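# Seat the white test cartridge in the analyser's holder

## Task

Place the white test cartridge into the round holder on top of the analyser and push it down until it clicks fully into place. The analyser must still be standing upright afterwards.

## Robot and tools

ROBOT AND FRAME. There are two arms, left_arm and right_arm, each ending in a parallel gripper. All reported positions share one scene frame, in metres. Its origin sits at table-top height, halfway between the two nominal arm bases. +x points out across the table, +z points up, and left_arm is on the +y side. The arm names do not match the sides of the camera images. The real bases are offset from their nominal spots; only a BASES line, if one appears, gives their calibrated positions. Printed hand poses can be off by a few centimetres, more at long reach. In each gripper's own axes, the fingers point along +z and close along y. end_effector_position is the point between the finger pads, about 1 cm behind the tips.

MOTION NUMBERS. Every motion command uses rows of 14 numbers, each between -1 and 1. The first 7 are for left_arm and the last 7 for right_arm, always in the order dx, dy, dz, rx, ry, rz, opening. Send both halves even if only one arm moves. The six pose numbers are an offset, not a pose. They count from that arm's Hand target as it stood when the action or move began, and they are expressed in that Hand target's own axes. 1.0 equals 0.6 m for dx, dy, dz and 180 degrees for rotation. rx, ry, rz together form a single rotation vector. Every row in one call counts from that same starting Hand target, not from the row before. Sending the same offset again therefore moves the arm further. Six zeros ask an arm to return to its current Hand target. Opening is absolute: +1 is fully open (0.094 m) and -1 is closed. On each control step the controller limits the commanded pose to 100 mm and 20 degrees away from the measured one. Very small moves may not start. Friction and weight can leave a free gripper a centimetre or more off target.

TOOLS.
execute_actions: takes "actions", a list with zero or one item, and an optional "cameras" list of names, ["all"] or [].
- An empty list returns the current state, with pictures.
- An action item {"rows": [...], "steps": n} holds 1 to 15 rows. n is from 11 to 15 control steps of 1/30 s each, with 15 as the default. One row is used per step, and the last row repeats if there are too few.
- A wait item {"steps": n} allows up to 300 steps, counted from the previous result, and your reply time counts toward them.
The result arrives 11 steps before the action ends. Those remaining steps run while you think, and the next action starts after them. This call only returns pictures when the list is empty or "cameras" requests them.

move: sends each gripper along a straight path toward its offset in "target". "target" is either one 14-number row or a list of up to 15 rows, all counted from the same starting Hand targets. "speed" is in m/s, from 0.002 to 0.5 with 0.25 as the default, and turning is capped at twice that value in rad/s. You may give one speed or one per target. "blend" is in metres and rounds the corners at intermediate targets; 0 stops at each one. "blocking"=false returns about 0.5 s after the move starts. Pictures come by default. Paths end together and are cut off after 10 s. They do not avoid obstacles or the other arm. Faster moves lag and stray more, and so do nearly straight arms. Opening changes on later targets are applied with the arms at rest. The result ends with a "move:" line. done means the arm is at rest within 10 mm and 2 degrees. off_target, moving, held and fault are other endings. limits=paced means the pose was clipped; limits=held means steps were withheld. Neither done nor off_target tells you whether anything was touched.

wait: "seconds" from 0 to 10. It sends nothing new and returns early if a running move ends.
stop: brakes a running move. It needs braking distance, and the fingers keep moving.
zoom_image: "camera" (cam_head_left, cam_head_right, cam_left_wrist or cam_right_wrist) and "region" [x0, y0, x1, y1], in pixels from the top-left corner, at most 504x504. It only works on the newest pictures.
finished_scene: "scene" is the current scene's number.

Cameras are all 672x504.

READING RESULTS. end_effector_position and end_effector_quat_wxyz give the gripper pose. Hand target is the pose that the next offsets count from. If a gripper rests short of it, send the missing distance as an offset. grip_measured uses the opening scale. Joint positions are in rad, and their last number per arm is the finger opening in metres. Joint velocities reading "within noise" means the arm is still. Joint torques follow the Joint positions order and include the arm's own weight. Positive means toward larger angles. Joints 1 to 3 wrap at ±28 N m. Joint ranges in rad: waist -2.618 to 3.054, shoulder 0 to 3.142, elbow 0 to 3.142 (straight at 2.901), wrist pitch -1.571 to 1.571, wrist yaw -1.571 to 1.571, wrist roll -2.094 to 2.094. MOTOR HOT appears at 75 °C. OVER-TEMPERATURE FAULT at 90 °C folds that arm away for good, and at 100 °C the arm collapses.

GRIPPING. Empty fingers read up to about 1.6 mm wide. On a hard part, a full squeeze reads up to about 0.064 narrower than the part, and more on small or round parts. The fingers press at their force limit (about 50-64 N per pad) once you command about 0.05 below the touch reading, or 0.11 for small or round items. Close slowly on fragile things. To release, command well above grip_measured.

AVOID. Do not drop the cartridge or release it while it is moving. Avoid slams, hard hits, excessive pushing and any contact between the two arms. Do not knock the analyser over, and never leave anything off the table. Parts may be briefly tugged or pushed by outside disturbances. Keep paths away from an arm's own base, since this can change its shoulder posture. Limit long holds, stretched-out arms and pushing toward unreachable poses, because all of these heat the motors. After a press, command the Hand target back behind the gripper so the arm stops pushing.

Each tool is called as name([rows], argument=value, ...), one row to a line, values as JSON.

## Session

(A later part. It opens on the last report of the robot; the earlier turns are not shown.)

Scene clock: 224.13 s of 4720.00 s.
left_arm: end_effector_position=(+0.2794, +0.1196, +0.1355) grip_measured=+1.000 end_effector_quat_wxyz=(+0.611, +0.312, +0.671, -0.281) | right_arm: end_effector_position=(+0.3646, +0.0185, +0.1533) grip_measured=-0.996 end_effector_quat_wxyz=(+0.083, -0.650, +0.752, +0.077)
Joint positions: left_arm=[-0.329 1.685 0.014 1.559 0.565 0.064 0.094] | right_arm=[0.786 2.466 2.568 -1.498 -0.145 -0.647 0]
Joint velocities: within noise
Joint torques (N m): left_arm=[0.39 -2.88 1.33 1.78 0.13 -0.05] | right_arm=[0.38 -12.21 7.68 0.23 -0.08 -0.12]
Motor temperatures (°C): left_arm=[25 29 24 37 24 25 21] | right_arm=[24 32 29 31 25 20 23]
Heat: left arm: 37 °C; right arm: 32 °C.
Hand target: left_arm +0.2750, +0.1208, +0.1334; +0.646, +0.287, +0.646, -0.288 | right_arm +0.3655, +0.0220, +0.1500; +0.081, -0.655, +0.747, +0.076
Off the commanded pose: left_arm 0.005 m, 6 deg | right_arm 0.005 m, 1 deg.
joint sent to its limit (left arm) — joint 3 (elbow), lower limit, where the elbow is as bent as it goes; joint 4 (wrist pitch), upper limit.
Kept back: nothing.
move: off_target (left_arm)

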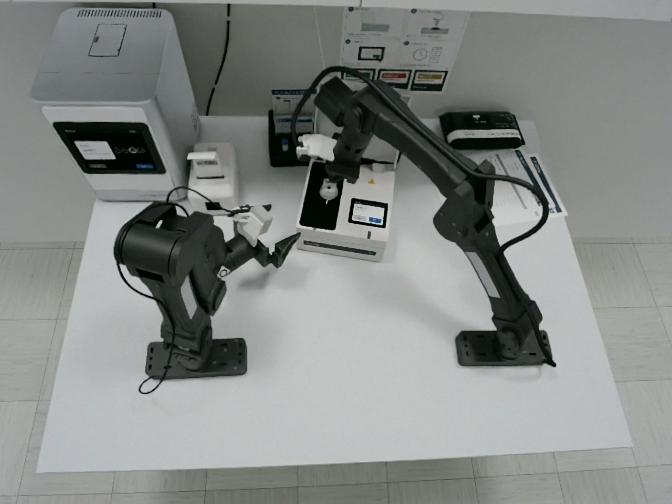

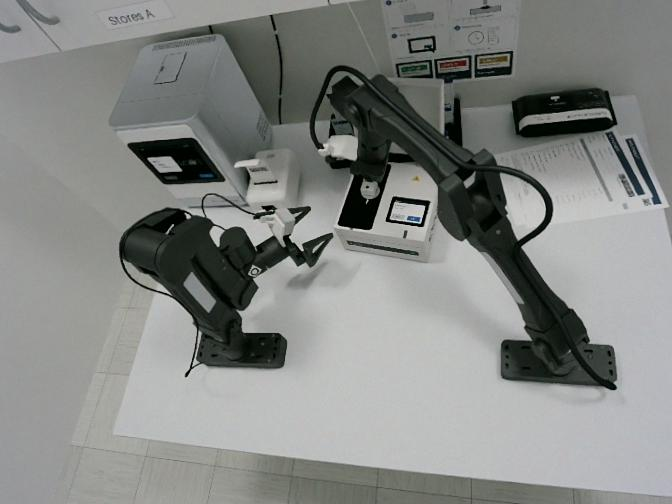

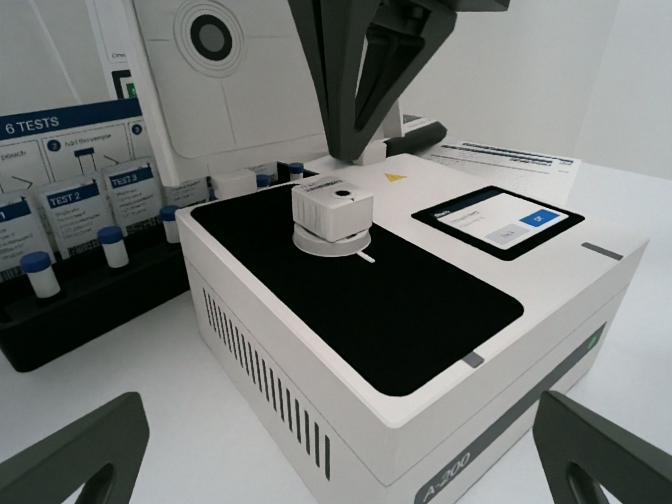

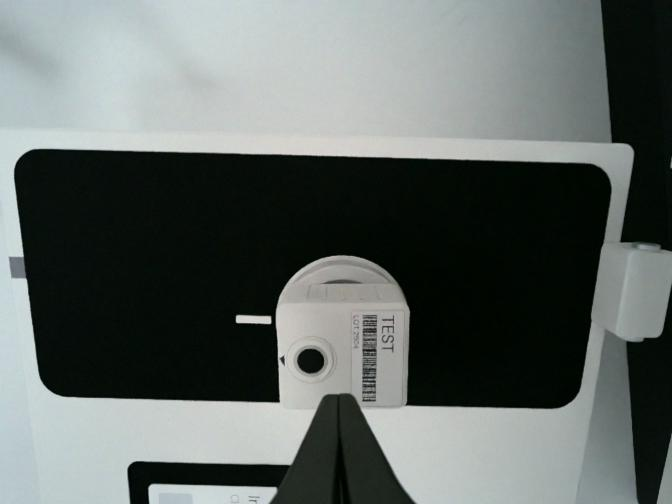

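move([
  [0,0,0,0,0,0,1,-0.0127,-0.0033,0.0028,0,0,0,-1],
  [0,0,0,0,0,0,1,0.0172,-0.0019,0.0933,0,0,0,-1],
], speed=[0.06,0.03], blend=0.003, cameras=["cam_left_wrist","cam_right_wrist"])

Scene clock: 232.30 s of 4720.00 s.
left_arm: end_effector_position=(+0.2794, +0.1196, +0.1355) grip_measured=+1.000 end_effector_quat_wxyz=(+0.611, +0.312, +0.671, -0.281) | right_arm: end_effector_position=(+0.3681, +0.0239, +0.1364) grip_measured=-0.996 end_effector_quat_wxyz=(+0.115, -0.651, +0.747, +0.078)
Joint positions: left_arm=[-0.329 1.685 0.014 1.559 0.565 0.064 0.094] | right_arm=[0.789 2.349 2.275 -1.256 -0.143 -0.647 0]
Joint velocities: within noise
Joint torques (N m): left_arm=[0.39 -2.88 1.35 1.78 0.13 -0.05] | right_arm=[0.23 -8.85 0.76 0.87 -0.08 -0.11]
Motor temperatures (°C): left_arm=[25 28 24 37 24 25 21] | right_arm=[24 33 30 30 25 20 23]
Heat: left arm: 37 °C; right arm: 33 °C.
Hand target: left_arm +0.2750, +0.1208, +0.1334; +0.646, +0.287, +0.646, -0.288 | right_arm +0.3665, +0.0241, +0.0930; +0.081, -0.655, +0.747, +0.076
Off the commanded pose: left_arm 0.005 m, 6 deg | right_arm 0.043 m, 4 deg.
joint sent to its limit (left arm) — joint 3 (elbow), lower limit, where the elbow is as bent as it goes; joint 4 (wrist pitch), upper limit.
Kept back: nothing.
move: off_target (left_arm, right_arm)
Images, in order (width x height): cam_left_wrist 672x504, cam_right_wrist 672x504.

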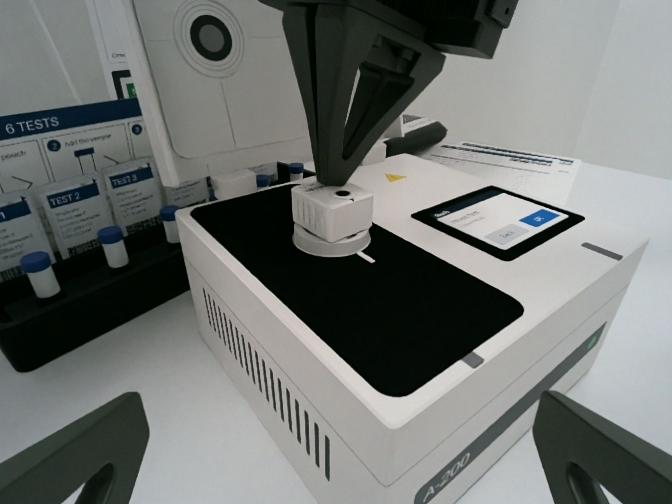

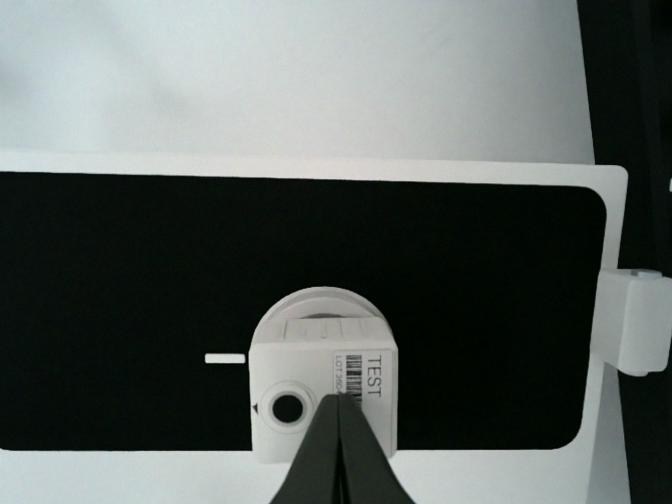

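move(target=[0,0,0,0,0,0,1,0.0106,-0.0007,0.0317,0,0,0,-1], speed=0.05, cameras=["cam_left_wrist","cam_right_wrist"])

zoom_image(camera="cam_left_wrist", region=[285, 165, 385, 265])

Scene clock: 233.57 s of 4720.00 s.
left_arm: end_effector_position=(+0.2794, +0.1196, +0.1355) grip_measured=+1.000 end_effector_quat_wxyz=(+0.611, +0.312, +0.671, -0.281) | right_arm: end_effector_position=(+0.3680, +0.0232, +0.1356) grip_measured=-0.996 end_effector_quat_wxyz=(+0.132, -0.650, +0.744, +0.083)
Joint positions: left_arm=[-0.329 1.685 0.014 1.559 0.565 0.064 0.094] | right_arm=[0.786 2.294 2.167 -1.168 -0.152 -0.649 0]
Joint velocities: within noise
Joint torques (N m): left_arm=[0.38 -2.88 1.35 1.78 0.13 -0.05] | right_arm=[0.21 -5.85 0.25 0.95 -0.02 -0.13]
Motor temperatures (°C): left_arm=[25 28 24 37 24 25 21] | right_arm=[24 33 30 30 25 20 23]
Heat: left arm: 37 °C; right arm: 33 °C.
Hand target: left_arm +0.2750, +0.1208, +0.1334; +0.646, +0.287, +0.646, -0.288 | right_arm +0.3664, +0.0220, +0.0730; +0.080, -0.655, +0.747, +0.076
Off the commanded pose: left_arm 0.005 m, 6 deg | right_arm 0.063 m, 6 deg.
joint sent to its limit (left arm) — joint 3 (elbow), lower limit, where the elbow is as bent as it goes; joint 4 (wrist pitch), upper limit.
Kept back: nothing.
move: off_target (left_arm, right_arm)
Images, in order (width x height): cam_left_wrist 672x504, cam_right_wrist 672x504.

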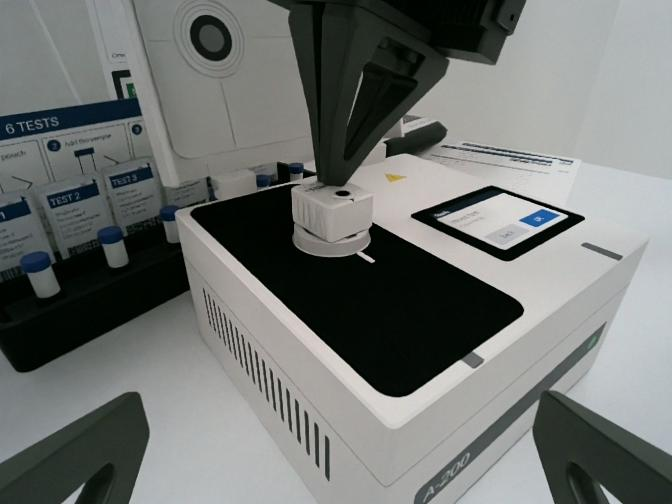

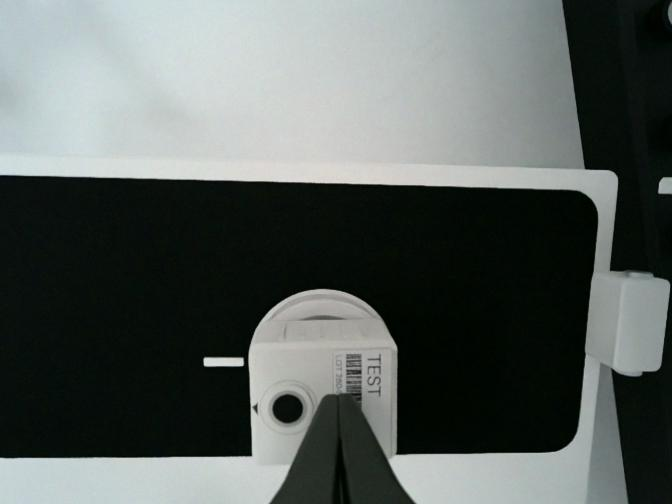

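Scaled by 5.040.

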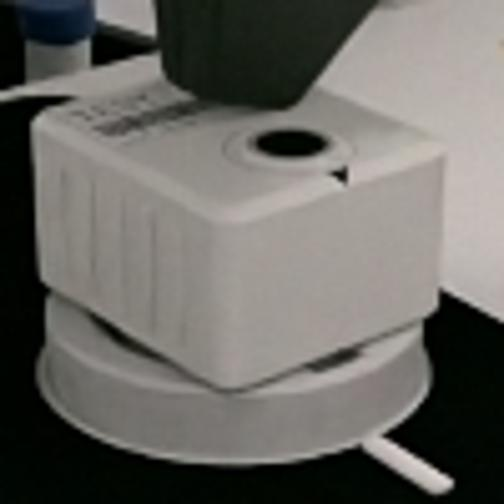

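move(target=[0,0,0,0,0,0,1,0.0106,-0.0007,0.0317,0,0,0,-1], speed=0.05, cameras=["cam_left_wrist","cam_right_wrist"])

zoom_image(camera="cam_left_wrist", region=[285, 165, 385, 265])

Scene clock: 234.97 s of 4720.00 s.
left_arm: end_effector_position=(+0.2794, +0.1196, +0.1356) grip_measured=+1.000 end_effector_quat_wxyz=(+0.611, +0.312, +0.671, -0.281) | right_arm: end_effector_position=(+0.3678, +0.0230, +0.1352) grip_measured=-0.996 end_effector_quat_wxyz=(+0.150, -0.649, +0.740, +0.089)
Joint positions: left_arm=[-0.329 1.685 0.014 1.559 0.565 0.064 0.094] | right_arm=[0.781 2.246 2.073 -1.087 -0.163 -0.652 0]
Joint velocities: within noise
Joint torques (N m): left_arm=[0.39 -2.88 1.33 1.79 0.13 -0.05] | right_arm=[0.4 -2.92 -0.36 1.04 0.11 -0.15]
Motor temperatures (°C): left_arm=[25 28 24 37 24 25 21] | right_arm=[24 33 30 30 25 20 23]
Heat: left arm: 37 °C; right arm: 33 °C.
Hand target: left_arm +0.2750, +0.1208, +0.1334; +0.646, +0.287, +0.646, -0.288 | right_arm +0.3665, +0.0201, +0.0533; +0.081, -0.655, +0.747, +0.076
Off the commanded pose: left_arm 0.005 m, 6 deg | right_arm 0.082 m, 8 deg.
joint sent to its limit (left arm) — joint 3 (elbow), lower limit, where the elbow is as bent as it goes; joint 4 (wrist pitch), upper limit.
Kept back: nothing.
move: off_target (left_arm, right_arm)
Images, in order (width x height): cam_left_wrist 672x504, cam_right_wrist 672x504.

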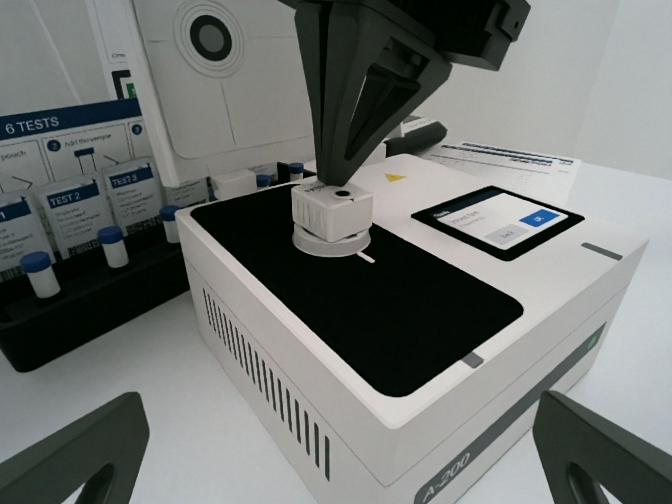

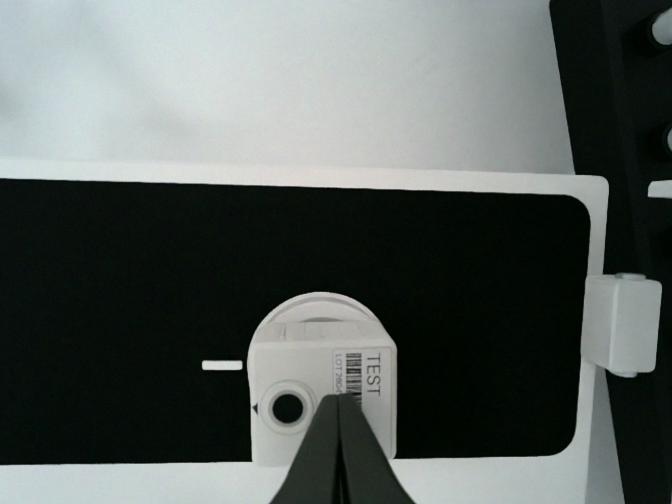

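Scaled by 5.040.

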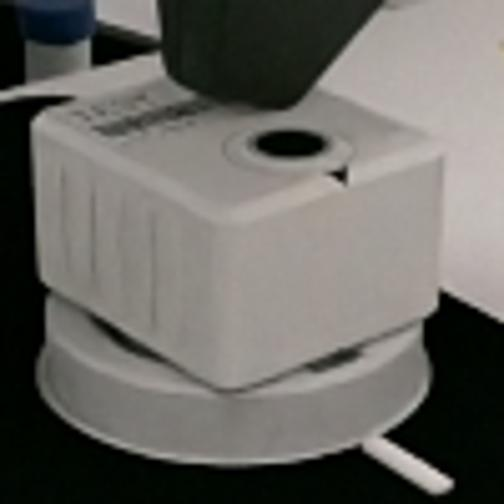

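zoom_image(camera="cam_left_wrist", region=[286, 180, 346, 240])

zoom_image(camera="cam_left_wrist", region=[322, 180, 382, 240])

zoom_image(camera="cam_left_wrist", region=[286, 210, 346, 270])

zoom_image(camera="cam_left_wrist", region=[322, 210, 382, 270])

Scaled by 8.400.

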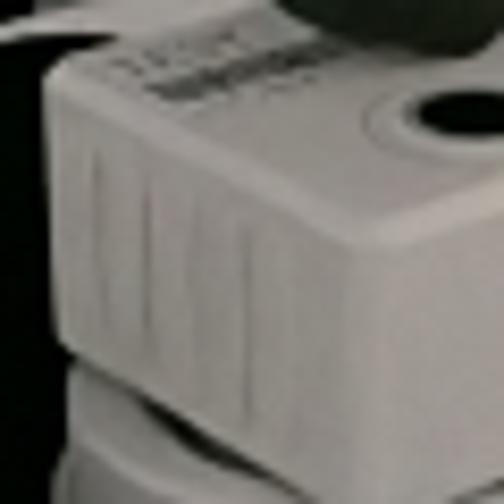

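Scaled by 8.400.

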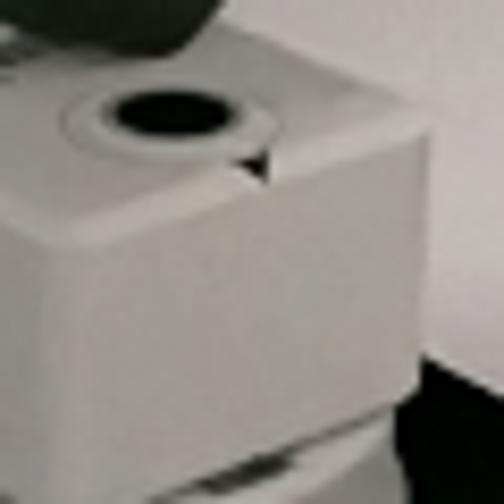

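Scaled by 8.400.

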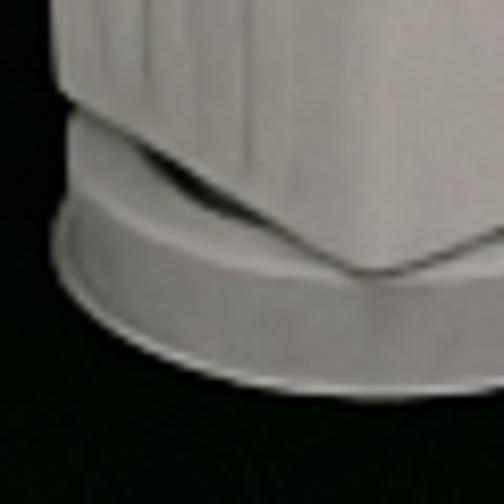

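Scaled by 8.400.

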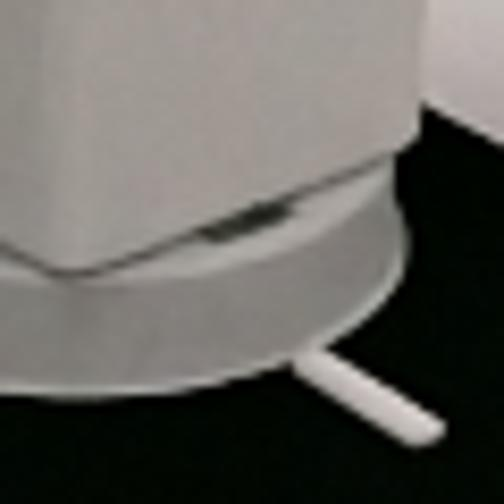

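zoom_image(camera="cam_left_wrist", region=[420, 180, 600, 270])

zoom_image(camera="cam_head_right", region=[310, 130, 450, 270])

zoom_image(camera="cam_head_right", region=[380, 0, 540, 90])

Scaled by 2.800.

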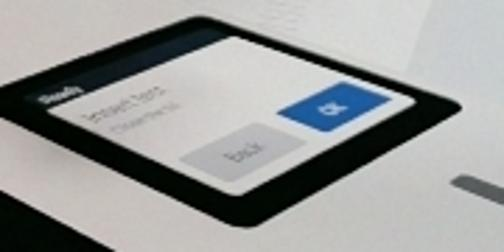

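This scene's latest camera images include none from cam_head_right. They are from: cam_left_wrist, cam_right_wrist. cam_head_right's image comes with the result of a call that names it in "cameras".

This scene's latest camera images include none from cam_head_right. They are from: cam_left_wrist, cam_right_wrist. cam_head_right's image comes with the result of a call that names it in "cameras".

move(target=[0.0140,0.0902,0.0493,0.0523,0.0523,-0.498,1,-0.0473,0.0022,-0.1799,0,0,0,-1], speed=0.25)

Scene clock: 259.73 s of 4720.00 s.
left_arm: end_effector_position=(+0.3308, +0.1341, +0.1222) grip_measured=+1.000 end_effector_quat_wxyz=(+0.169, -0.192, +0.703, -0.664) | right_arm: end_effector_position=(+0.3659, +0.0196, +0.1652) grip_measured=-0.996 end_effector_quat_wxyz=(+0.091, -0.653, +0.748, +0.077)
Joint positions: left_arm=[-0.083 1.969 0.298 1.556 1 -1.491 0.094] | right_arm=[0.786 2.499 2.679 -1.56 -0.144 -0.655 0]
Joint velocities: within noise
Joint torques (N m): left_arm=[0.68 -4.9 3.54 1.64 0.18 0] | right_arm=[0.51 -12.66 7.43 0.3 -0.07 0]
Motor temperatures (°C): left_arm=[25 28 24 37 24 25 21] | right_arm=[24 31 29 31 25 20 23]
Heat: left arm: 37 °C; right arm: 31 °C.
Hand target: left_arm +0.3350, +0.1350, +0.1251; +0.183, -0.183, +0.683, -0.683 | right_arm +0.3666, +0.0239, +0.1648; +0.081, -0.655, +0.747, +0.076
Off the commanded pose: left_arm 0.005 m, 4 deg | right_arm 0.004 m, 1 deg.
joint sent to its limit (left arm) — joint 4 (wrist pitch), upper limit.
joint sent to its limit (right arm) — joint 4 (wrist pitch), lower limit.
Kept back: nothing.
move: off_target (left_arm)

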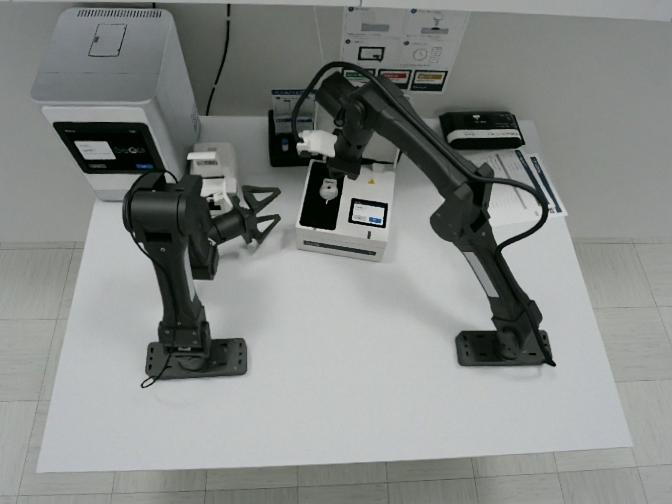

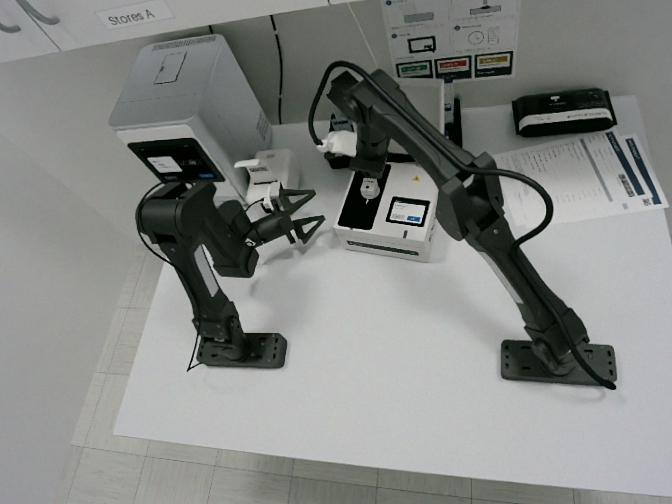

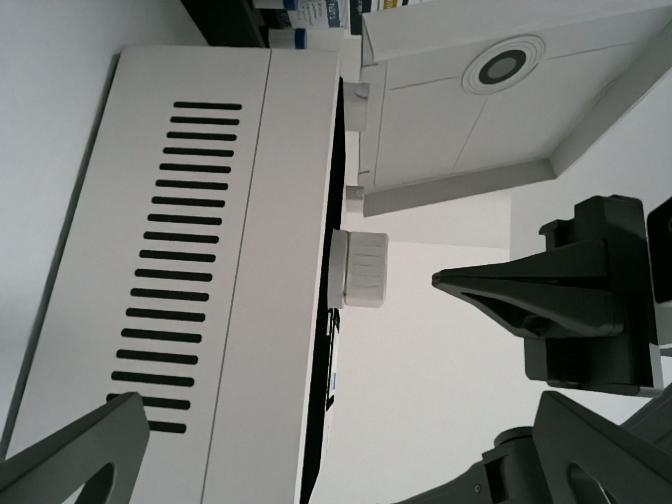

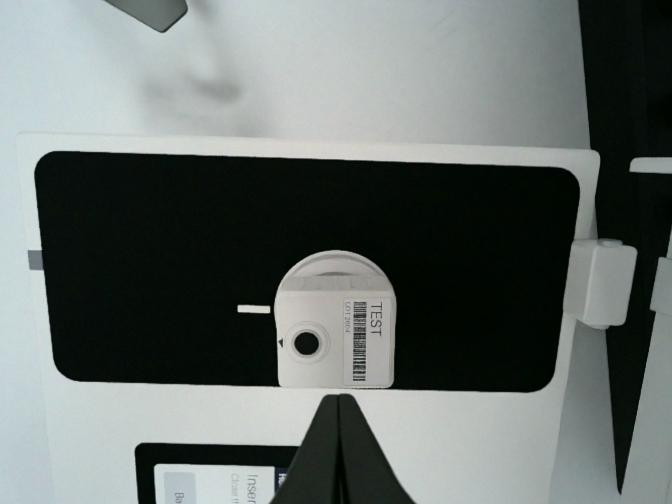

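Excellent side view. Zoom in on the ring/block gap.

zoom_image(camera="cam_left_wrist", region=[300, 215, 410, 325])

zoom_image(camera="cam_left_wrist", region=[320, 225, 370, 275])

zoom_image(camera="cam_left_wrist", region=[320, 265, 370, 315])

Scaled by 4.582.

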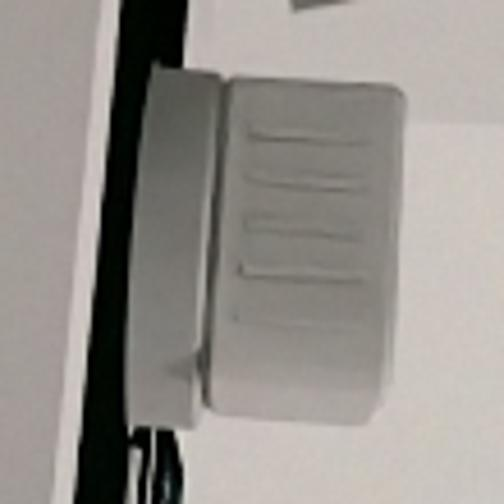

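Scaled by 10.080.

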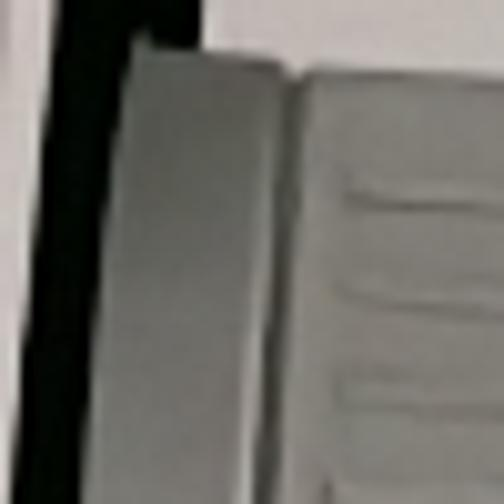

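Scaled by 10.080.

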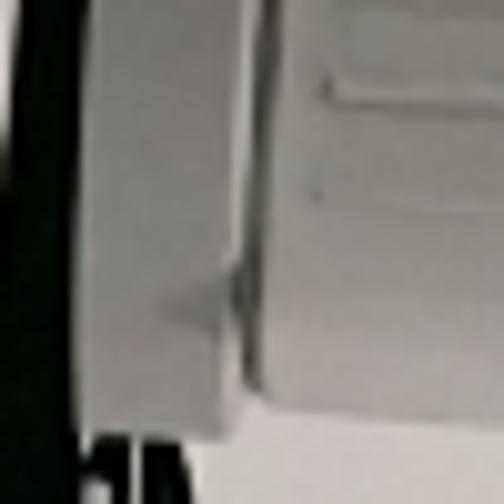

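zoom_image(camera="cam_left_wrist", region=[335, 225, 365, 255])

zoom_image(camera="cam_left_wrist", region=[330, 280, 360, 310])

Scaled by 16.800.

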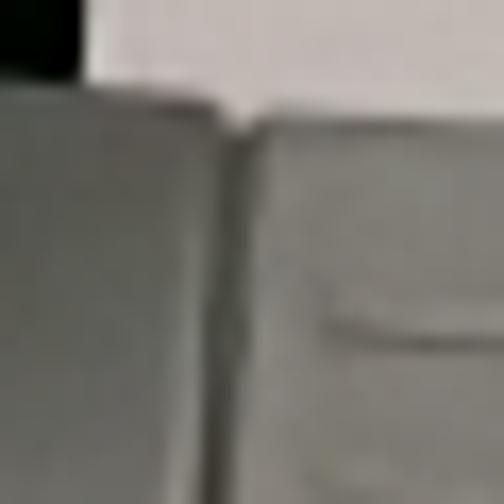

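Scaled by 16.800.

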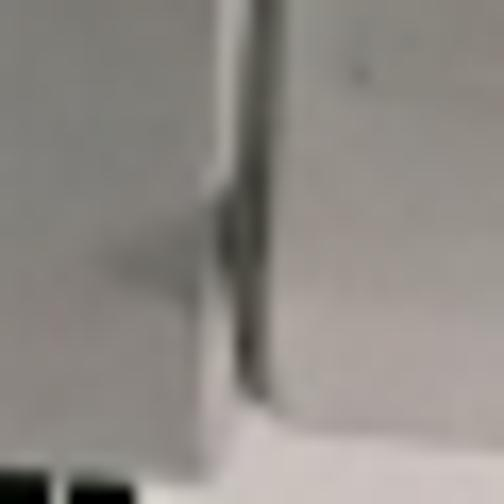

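move([
  [0,0,0,0,0,0,1,0,0,0,0,0,0,0.1],
  [0,0,0,0,0,0,1,0.0103,-0.0020,0.0758,0,0,0,0.1],
], speed=[0.1,0.06], cameras=["cam_left_wrist","cam_right_wrist"])

zoom_image(camera="cam_left_wrist", region=[300, 215, 410, 325])

Scene clock: 268.53 s of 4720.00 s.
left_arm: end_effector_position=(+0.3308, +0.1340, +0.1222) grip_measured=+1.000 end_effector_quat_wxyz=(+0.168, -0.193, +0.703, -0.664) | right_arm: end_effector_position=(+0.3674, +0.0230, +0.1114) grip_measured=+0.097 end_effector_quat_wxyz=(+0.064, -0.654, +0.750, +0.074)
Joint positions: left_arm=[-0.083 1.969 0.298 1.556 1.001 -1.494 0.094] | right_arm=[0.79 2.499 2.464 -1.399 -0.141 -0.655 0.052]
Joint velocities: within noise
Joint torques (N m): left_arm=[0.69 -4.92 3.54 1.63 0.16 -0.02] | right_arm=[0.47 -17.32 3.02 0.59 -0.1 0]
Motor temperatures (°C): left_arm=[25 29 24 36 24 25 21] | right_arm=[24 32 29 30 25 20 23]
Heat: left arm: 36 °C; right arm: 32 °C.
Hand target: left_arm +0.3350, +0.1350, +0.1250; +0.183, -0.183, +0.683, -0.683 | right_arm +0.3679, +0.0278, +0.1190; +0.081, -0.655, +0.747, +0.076
Off the commanded pose: left_arm 0.005 m, 4 deg | right_arm 0.009 m, 2 deg.
joint sent to its limit (left arm) — joint 4 (wrist pitch), upper limit.
Kept back: nothing.
move: off_target (left_arm)
Images, in order (width x height): cam_left_wrist 672x504, cam_right_wrist 672x504.

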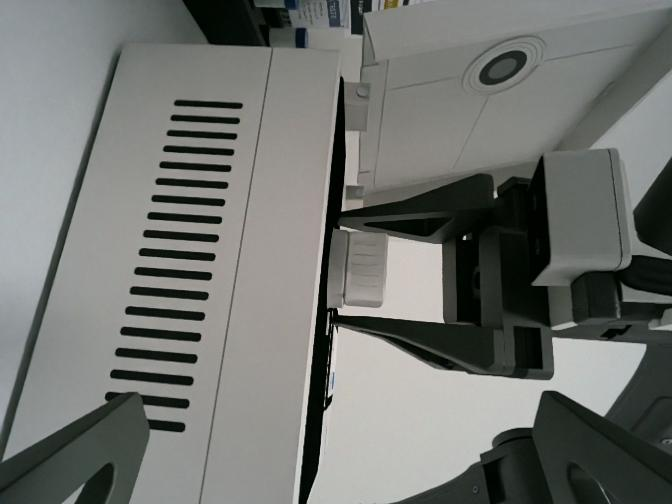

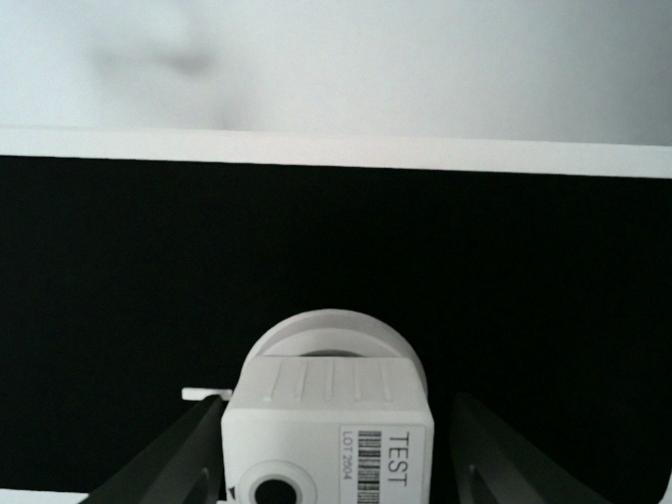

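Scaled by 4.582.

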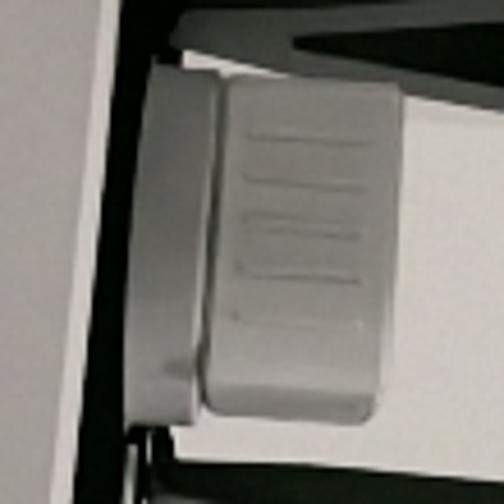

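move(target=[0,0,0,0,0,0,1,-0.0040,0.0001,-0.0179,0,0,0,0.1], speed=0.06, cameras=["cam_left_wrist"])

zoom_image(camera="cam_left_wrist", region=[300, 215, 410, 325])

Scene clock: 270.23 s of 4720.00 s.
left_arm: end_effector_position=(+0.3308, +0.1340, +0.1222) grip_measured=+1.000 end_effector_quat_wxyz=(+0.168, -0.193, +0.703, -0.664) | right_arm: end_effector_position=(+0.3668, +0.0225, +0.1148) grip_measured=+0.097 end_effector_quat_wxyz=(+0.064, -0.654, +0.750, +0.074)
Joint positions: left_arm=[-0.083 1.969 0.298 1.556 1.001 -1.494 0.094] | right_arm=[0.79 2.499 2.478 -1.413 -0.141 -0.655 0.052]
Joint velocities: within noise
Joint torques (N m): left_arm=[0.68 -4.92 3.52 1.63 0.16 -0.02] | right_arm=[0.49 -15.83 7.92 0.16 -0.09 0.01]
Motor temperatures (°C): left_arm=[25 29 24 36 24 25 21] | right_arm=[24 32 29 30 25 20 23]
Heat: left arm: 36 °C; right arm: 32 °C.
Hand target: left_arm +0.3350, +0.1350, +0.1250; +0.183, -0.183, +0.683, -0.683 | right_arm +0.3679, +0.0277, +0.1300; +0.081, -0.655, +0.747, +0.076
Off the commanded pose: left_arm 0.005 m, 4 deg | right_arm 0.016 m, 2 deg.
joint sent to its limit (left arm) — joint 4 (wrist pitch), upper limit.
Kept back: nothing.
move: off_target (left_arm, right_arm)
Images, in order (width x height): cam_left_wrist 672x504.

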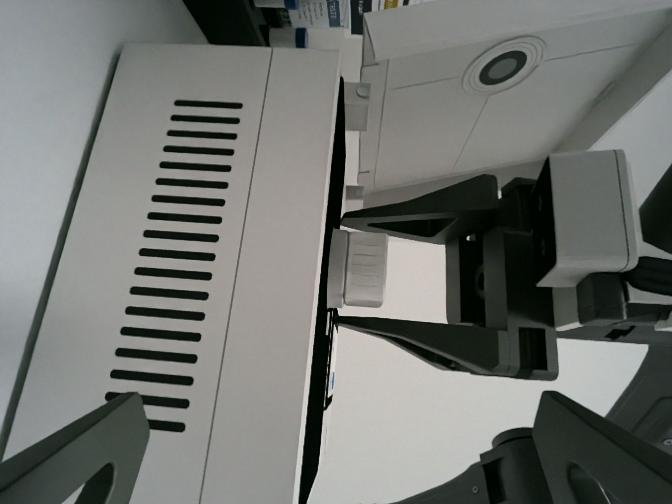

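Scaled by 4.582.

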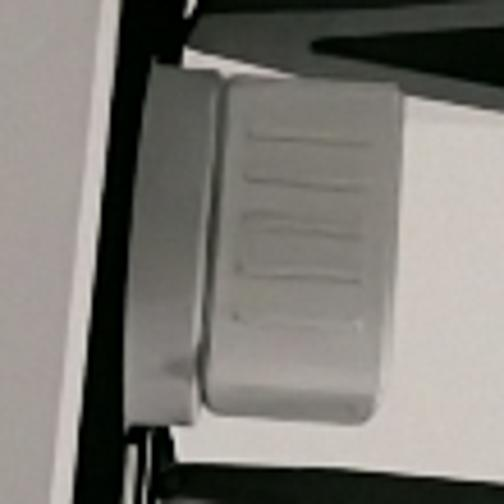

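move(target=[0,0,0,0,0,0,1,-0.0029,0.0001,-0.0130,0,0,0,0.1], speed=0.06, cameras=["cam_left_wrist", "cam_right_wrist"])

zoom_image(camera="cam_left_wrist", region=[300, 200, 430, 330])

Scene clock: 271.67 s of 4720.00 s.
left_arm: end_effector_position=(+0.3308, +0.1340, +0.1222) grip_measured=+1.000 end_effector_quat_wxyz=(+0.168, -0.193, +0.703, -0.664) | right_arm: end_effector_position=(+0.3675, +0.0232, +0.1358) grip_measured=+0.097 end_effector_quat_wxyz=(+0.077, -0.654, +0.749, +0.075)
Joint positions: left_arm=[-0.083 1.969 0.298 1.556 1.001 -1.494 0.094] | right_arm=[0.79 2.499 2.56 -1.469 -0.141 -0.655 0.052]
Joint velocities: within noise
Joint torques (N m): left_arm=[0.68 -4.92 3.52 1.63 0.17 -0.02] | right_arm=[0.54 -13.31 7.84 0.26 -0.1 0]
Motor temperatures (°C): left_arm=[25 29 24 36 24 25 21] | right_arm=[24 32 29 30 25 20 23]
Heat: left arm: 36 °C; right arm: 32 °C.
Hand target: left_arm +0.3350, +0.1350, +0.1250; +0.183, -0.183, +0.683, -0.683 | right_arm +0.3680, +0.0277, +0.1380; +0.081, -0.655, +0.747, +0.076
Off the commanded pose: left_arm 0.005 m, 4 deg | right_arm 0.005 m, 1 deg.
joint sent to its limit (left arm) — joint 4 (wrist pitch), upper limit.
Kept back: nothing.
move: off_target (left_arm)
Images, in order (width x height): cam_left_wrist 672x504, cam_right_wrist 672x504.

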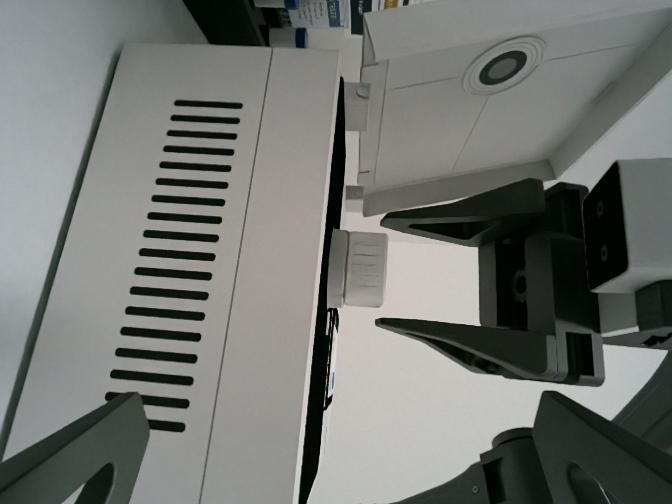

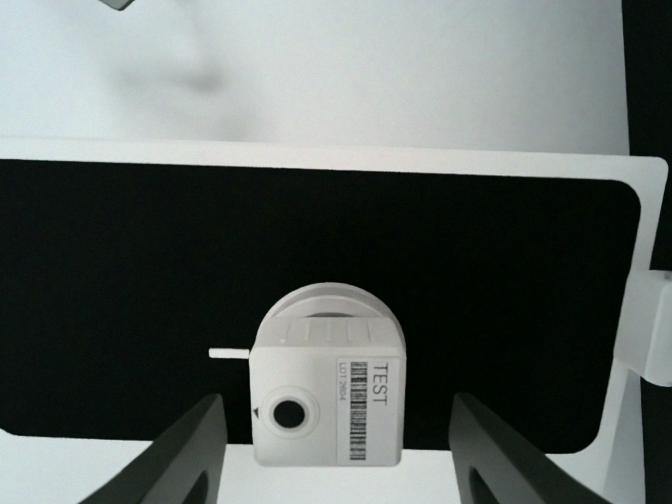

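Scaled by 3.877.

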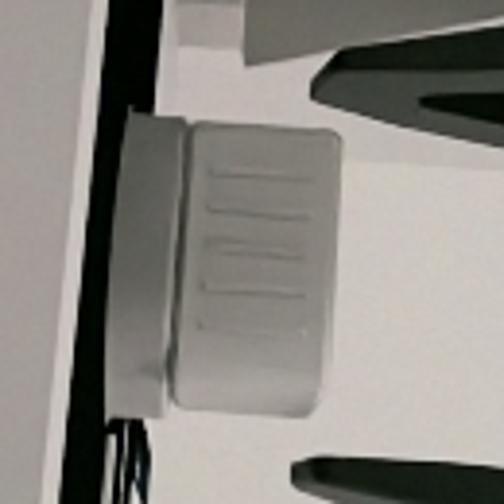

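move(target=[0,0,0,0,0,0,1,0.0044,-0.0001,0.0195,0,0,0,0.1], speed=0.06, cameras=["cam_left_wrist"])

zoom_image(camera="cam_left_wrist", region=[300, 200, 430, 330])

Scene clock: 273.13 s of 4720.00 s.
left_arm: end_effector_position=(+0.3308, +0.1340, +0.1222) grip_measured=+1.000 end_effector_quat_wxyz=(+0.168, -0.193, +0.703, -0.664) | right_arm: end_effector_position=(+0.3683, +0.0239, +0.1232) grip_measured=+0.097 end_effector_quat_wxyz=(+0.072, -0.654, +0.749, +0.074)
Joint positions: left_arm=[-0.083 1.969 0.298 1.556 1.001 -1.494 0.094] | right_arm=[0.79 2.499 2.51 -1.429 -0.141 -0.655 0.052]
Joint velocities: within noise
Joint torques (N m): left_arm=[0.68 -4.92 3.51 1.63 0.16 -0.02] | right_arm=[0.51 -15.98 3.51 0.5 -0.1 0]
Motor temperatures (°C): left_arm=[25 29 24 36 24 25 21] | right_arm=[24 33 29 30 25 20 23]
Heat: left arm: 36 °C; right arm: 33 °C.
Hand target: left_arm +0.3350, +0.1350, +0.1250; +0.183, -0.183, +0.683, -0.683 | right_arm +0.3679, +0.0277, +0.1260; +0.081, -0.655, +0.747, +0.076
Off the commanded pose: left_arm 0.005 m, 4 deg | right_arm 0.005 m, 1 deg.
joint sent to its limit (left arm) — joint 4 (wrist pitch), upper limit.
Kept back: nothing.
move: off_target (left_arm)
Images, in order (width x height): cam_left_wrist 672x504.

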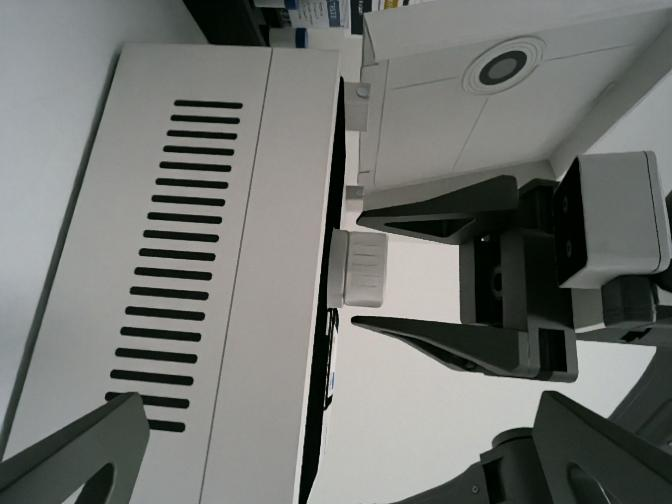

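Scaled by 3.877.

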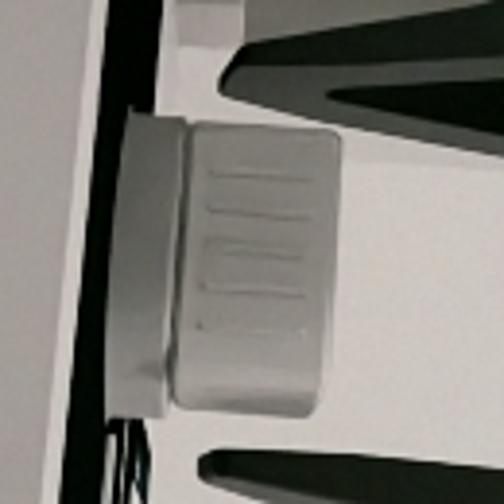

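move([
  [0,0,0,0,0,0,1,0,0,0,0,0,0,-0.26],
  [0,0,0,0,0,0,1,0,0,0,0,0,0,-0.33],
  [0,0,0,0,0,0,1,0,0,0,0,0,0,-0.45],
], speed=0.06, cameras=["cam_left_wrist", "cam_right_wrist"])

zoom_image(camera="cam_left_wrist", region=[300, 200, 430, 330])

Scene clock: 277.27 s of 4720.00 s.
left_arm: end_effector_position=(+0.3308, +0.1340, +0.1222) grip_measured=+1.000 end_effector_quat_wxyz=(+0.168, -0.193, +0.703, -0.664) | right_arm: end_effector_position=(+0.3673, +0.0255, +0.1233) grip_measured=-0.298 end_effector_quat_wxyz=(+0.072, -0.655, +0.748, +0.075)
Joint positions: left_arm=[-0.083 1.969 0.298 1.556 1.001 -1.494 0.094] | right_arm=[0.793 2.499 2.51 -1.427 -0.142 -0.655 0.033]
Joint velocities: within noise
Joint torques (N m): left_arm=[0.68 -4.93 3.52 1.63 0.17 -0.01] | right_arm=[0.24 -15.99 3.49 0.49 -0.09 0]
Motor temperatures (°C): left_arm=[25 29 24 36 24 25 21] | right_arm=[24 33 29 30 25 20 23]
Heat: left arm: 36 °C; right arm: 33 °C.
Hand target: left_arm +0.3350, +0.1350, +0.1250; +0.183, -0.183, +0.683, -0.683 | right_arm +0.3678, +0.0278, +0.1260; +0.081, -0.655, +0.747, +0.076
Off the commanded pose: left_arm 0.005 m, 4 deg | right_arm 0.004 m, 1 deg.
joint sent to its limit (left arm) — joint 4 (wrist pitch), upper limit.
Kept back: nothing.
move: off_target (left_arm)
Images, in order (width x height): cam_left_wrist 672x504, cam_right_wrist 672x504.

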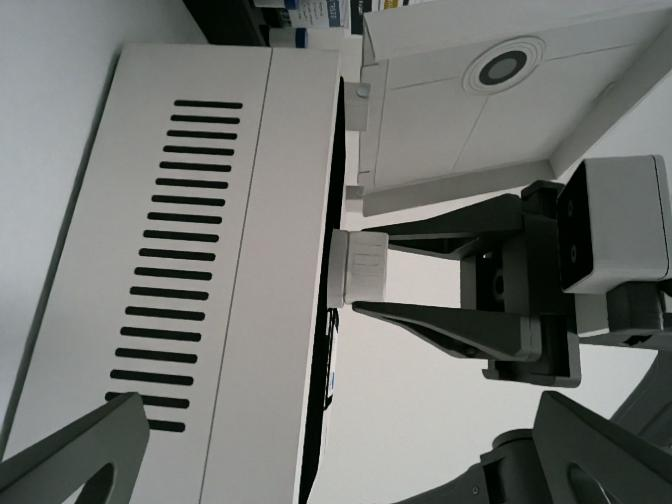

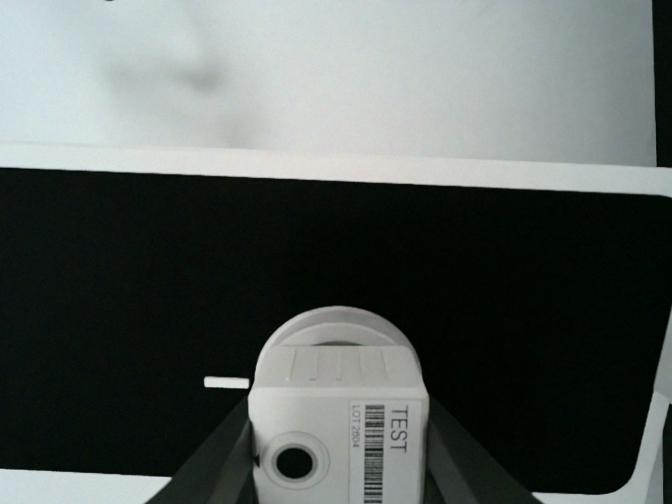

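Scaled by 3.877.

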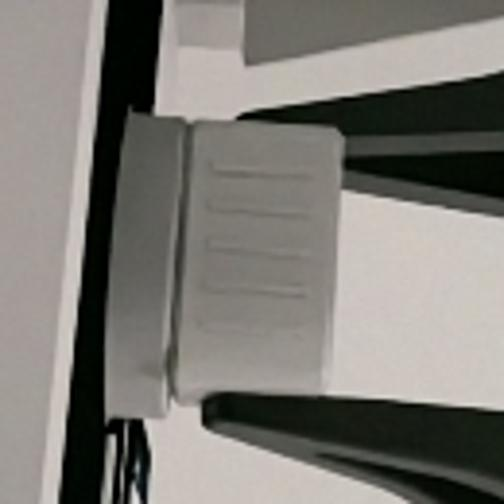

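zoom_image(camera="cam_right_wrist", region=[190, 290, 450, 504])

zoom_image(camera="cam_left_wrist", region=[320, 225, 400, 305])

Scaled by 1.938.

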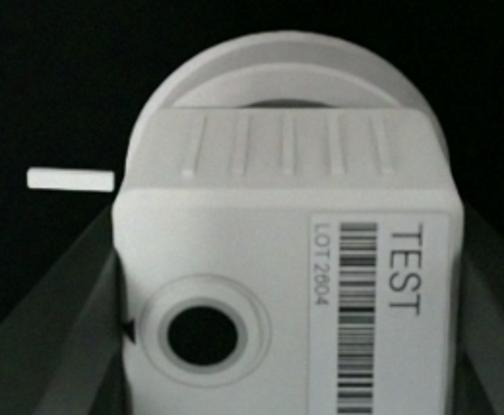

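Scaled by 6.300.

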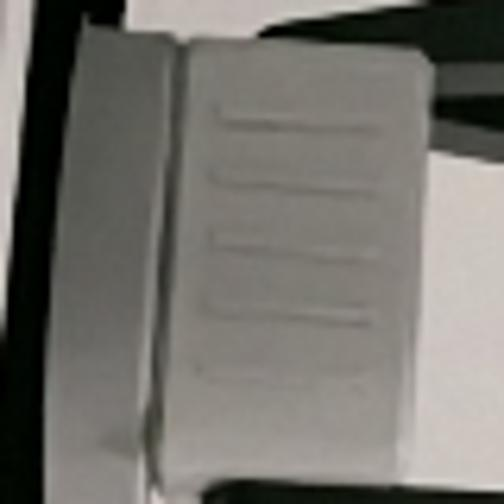

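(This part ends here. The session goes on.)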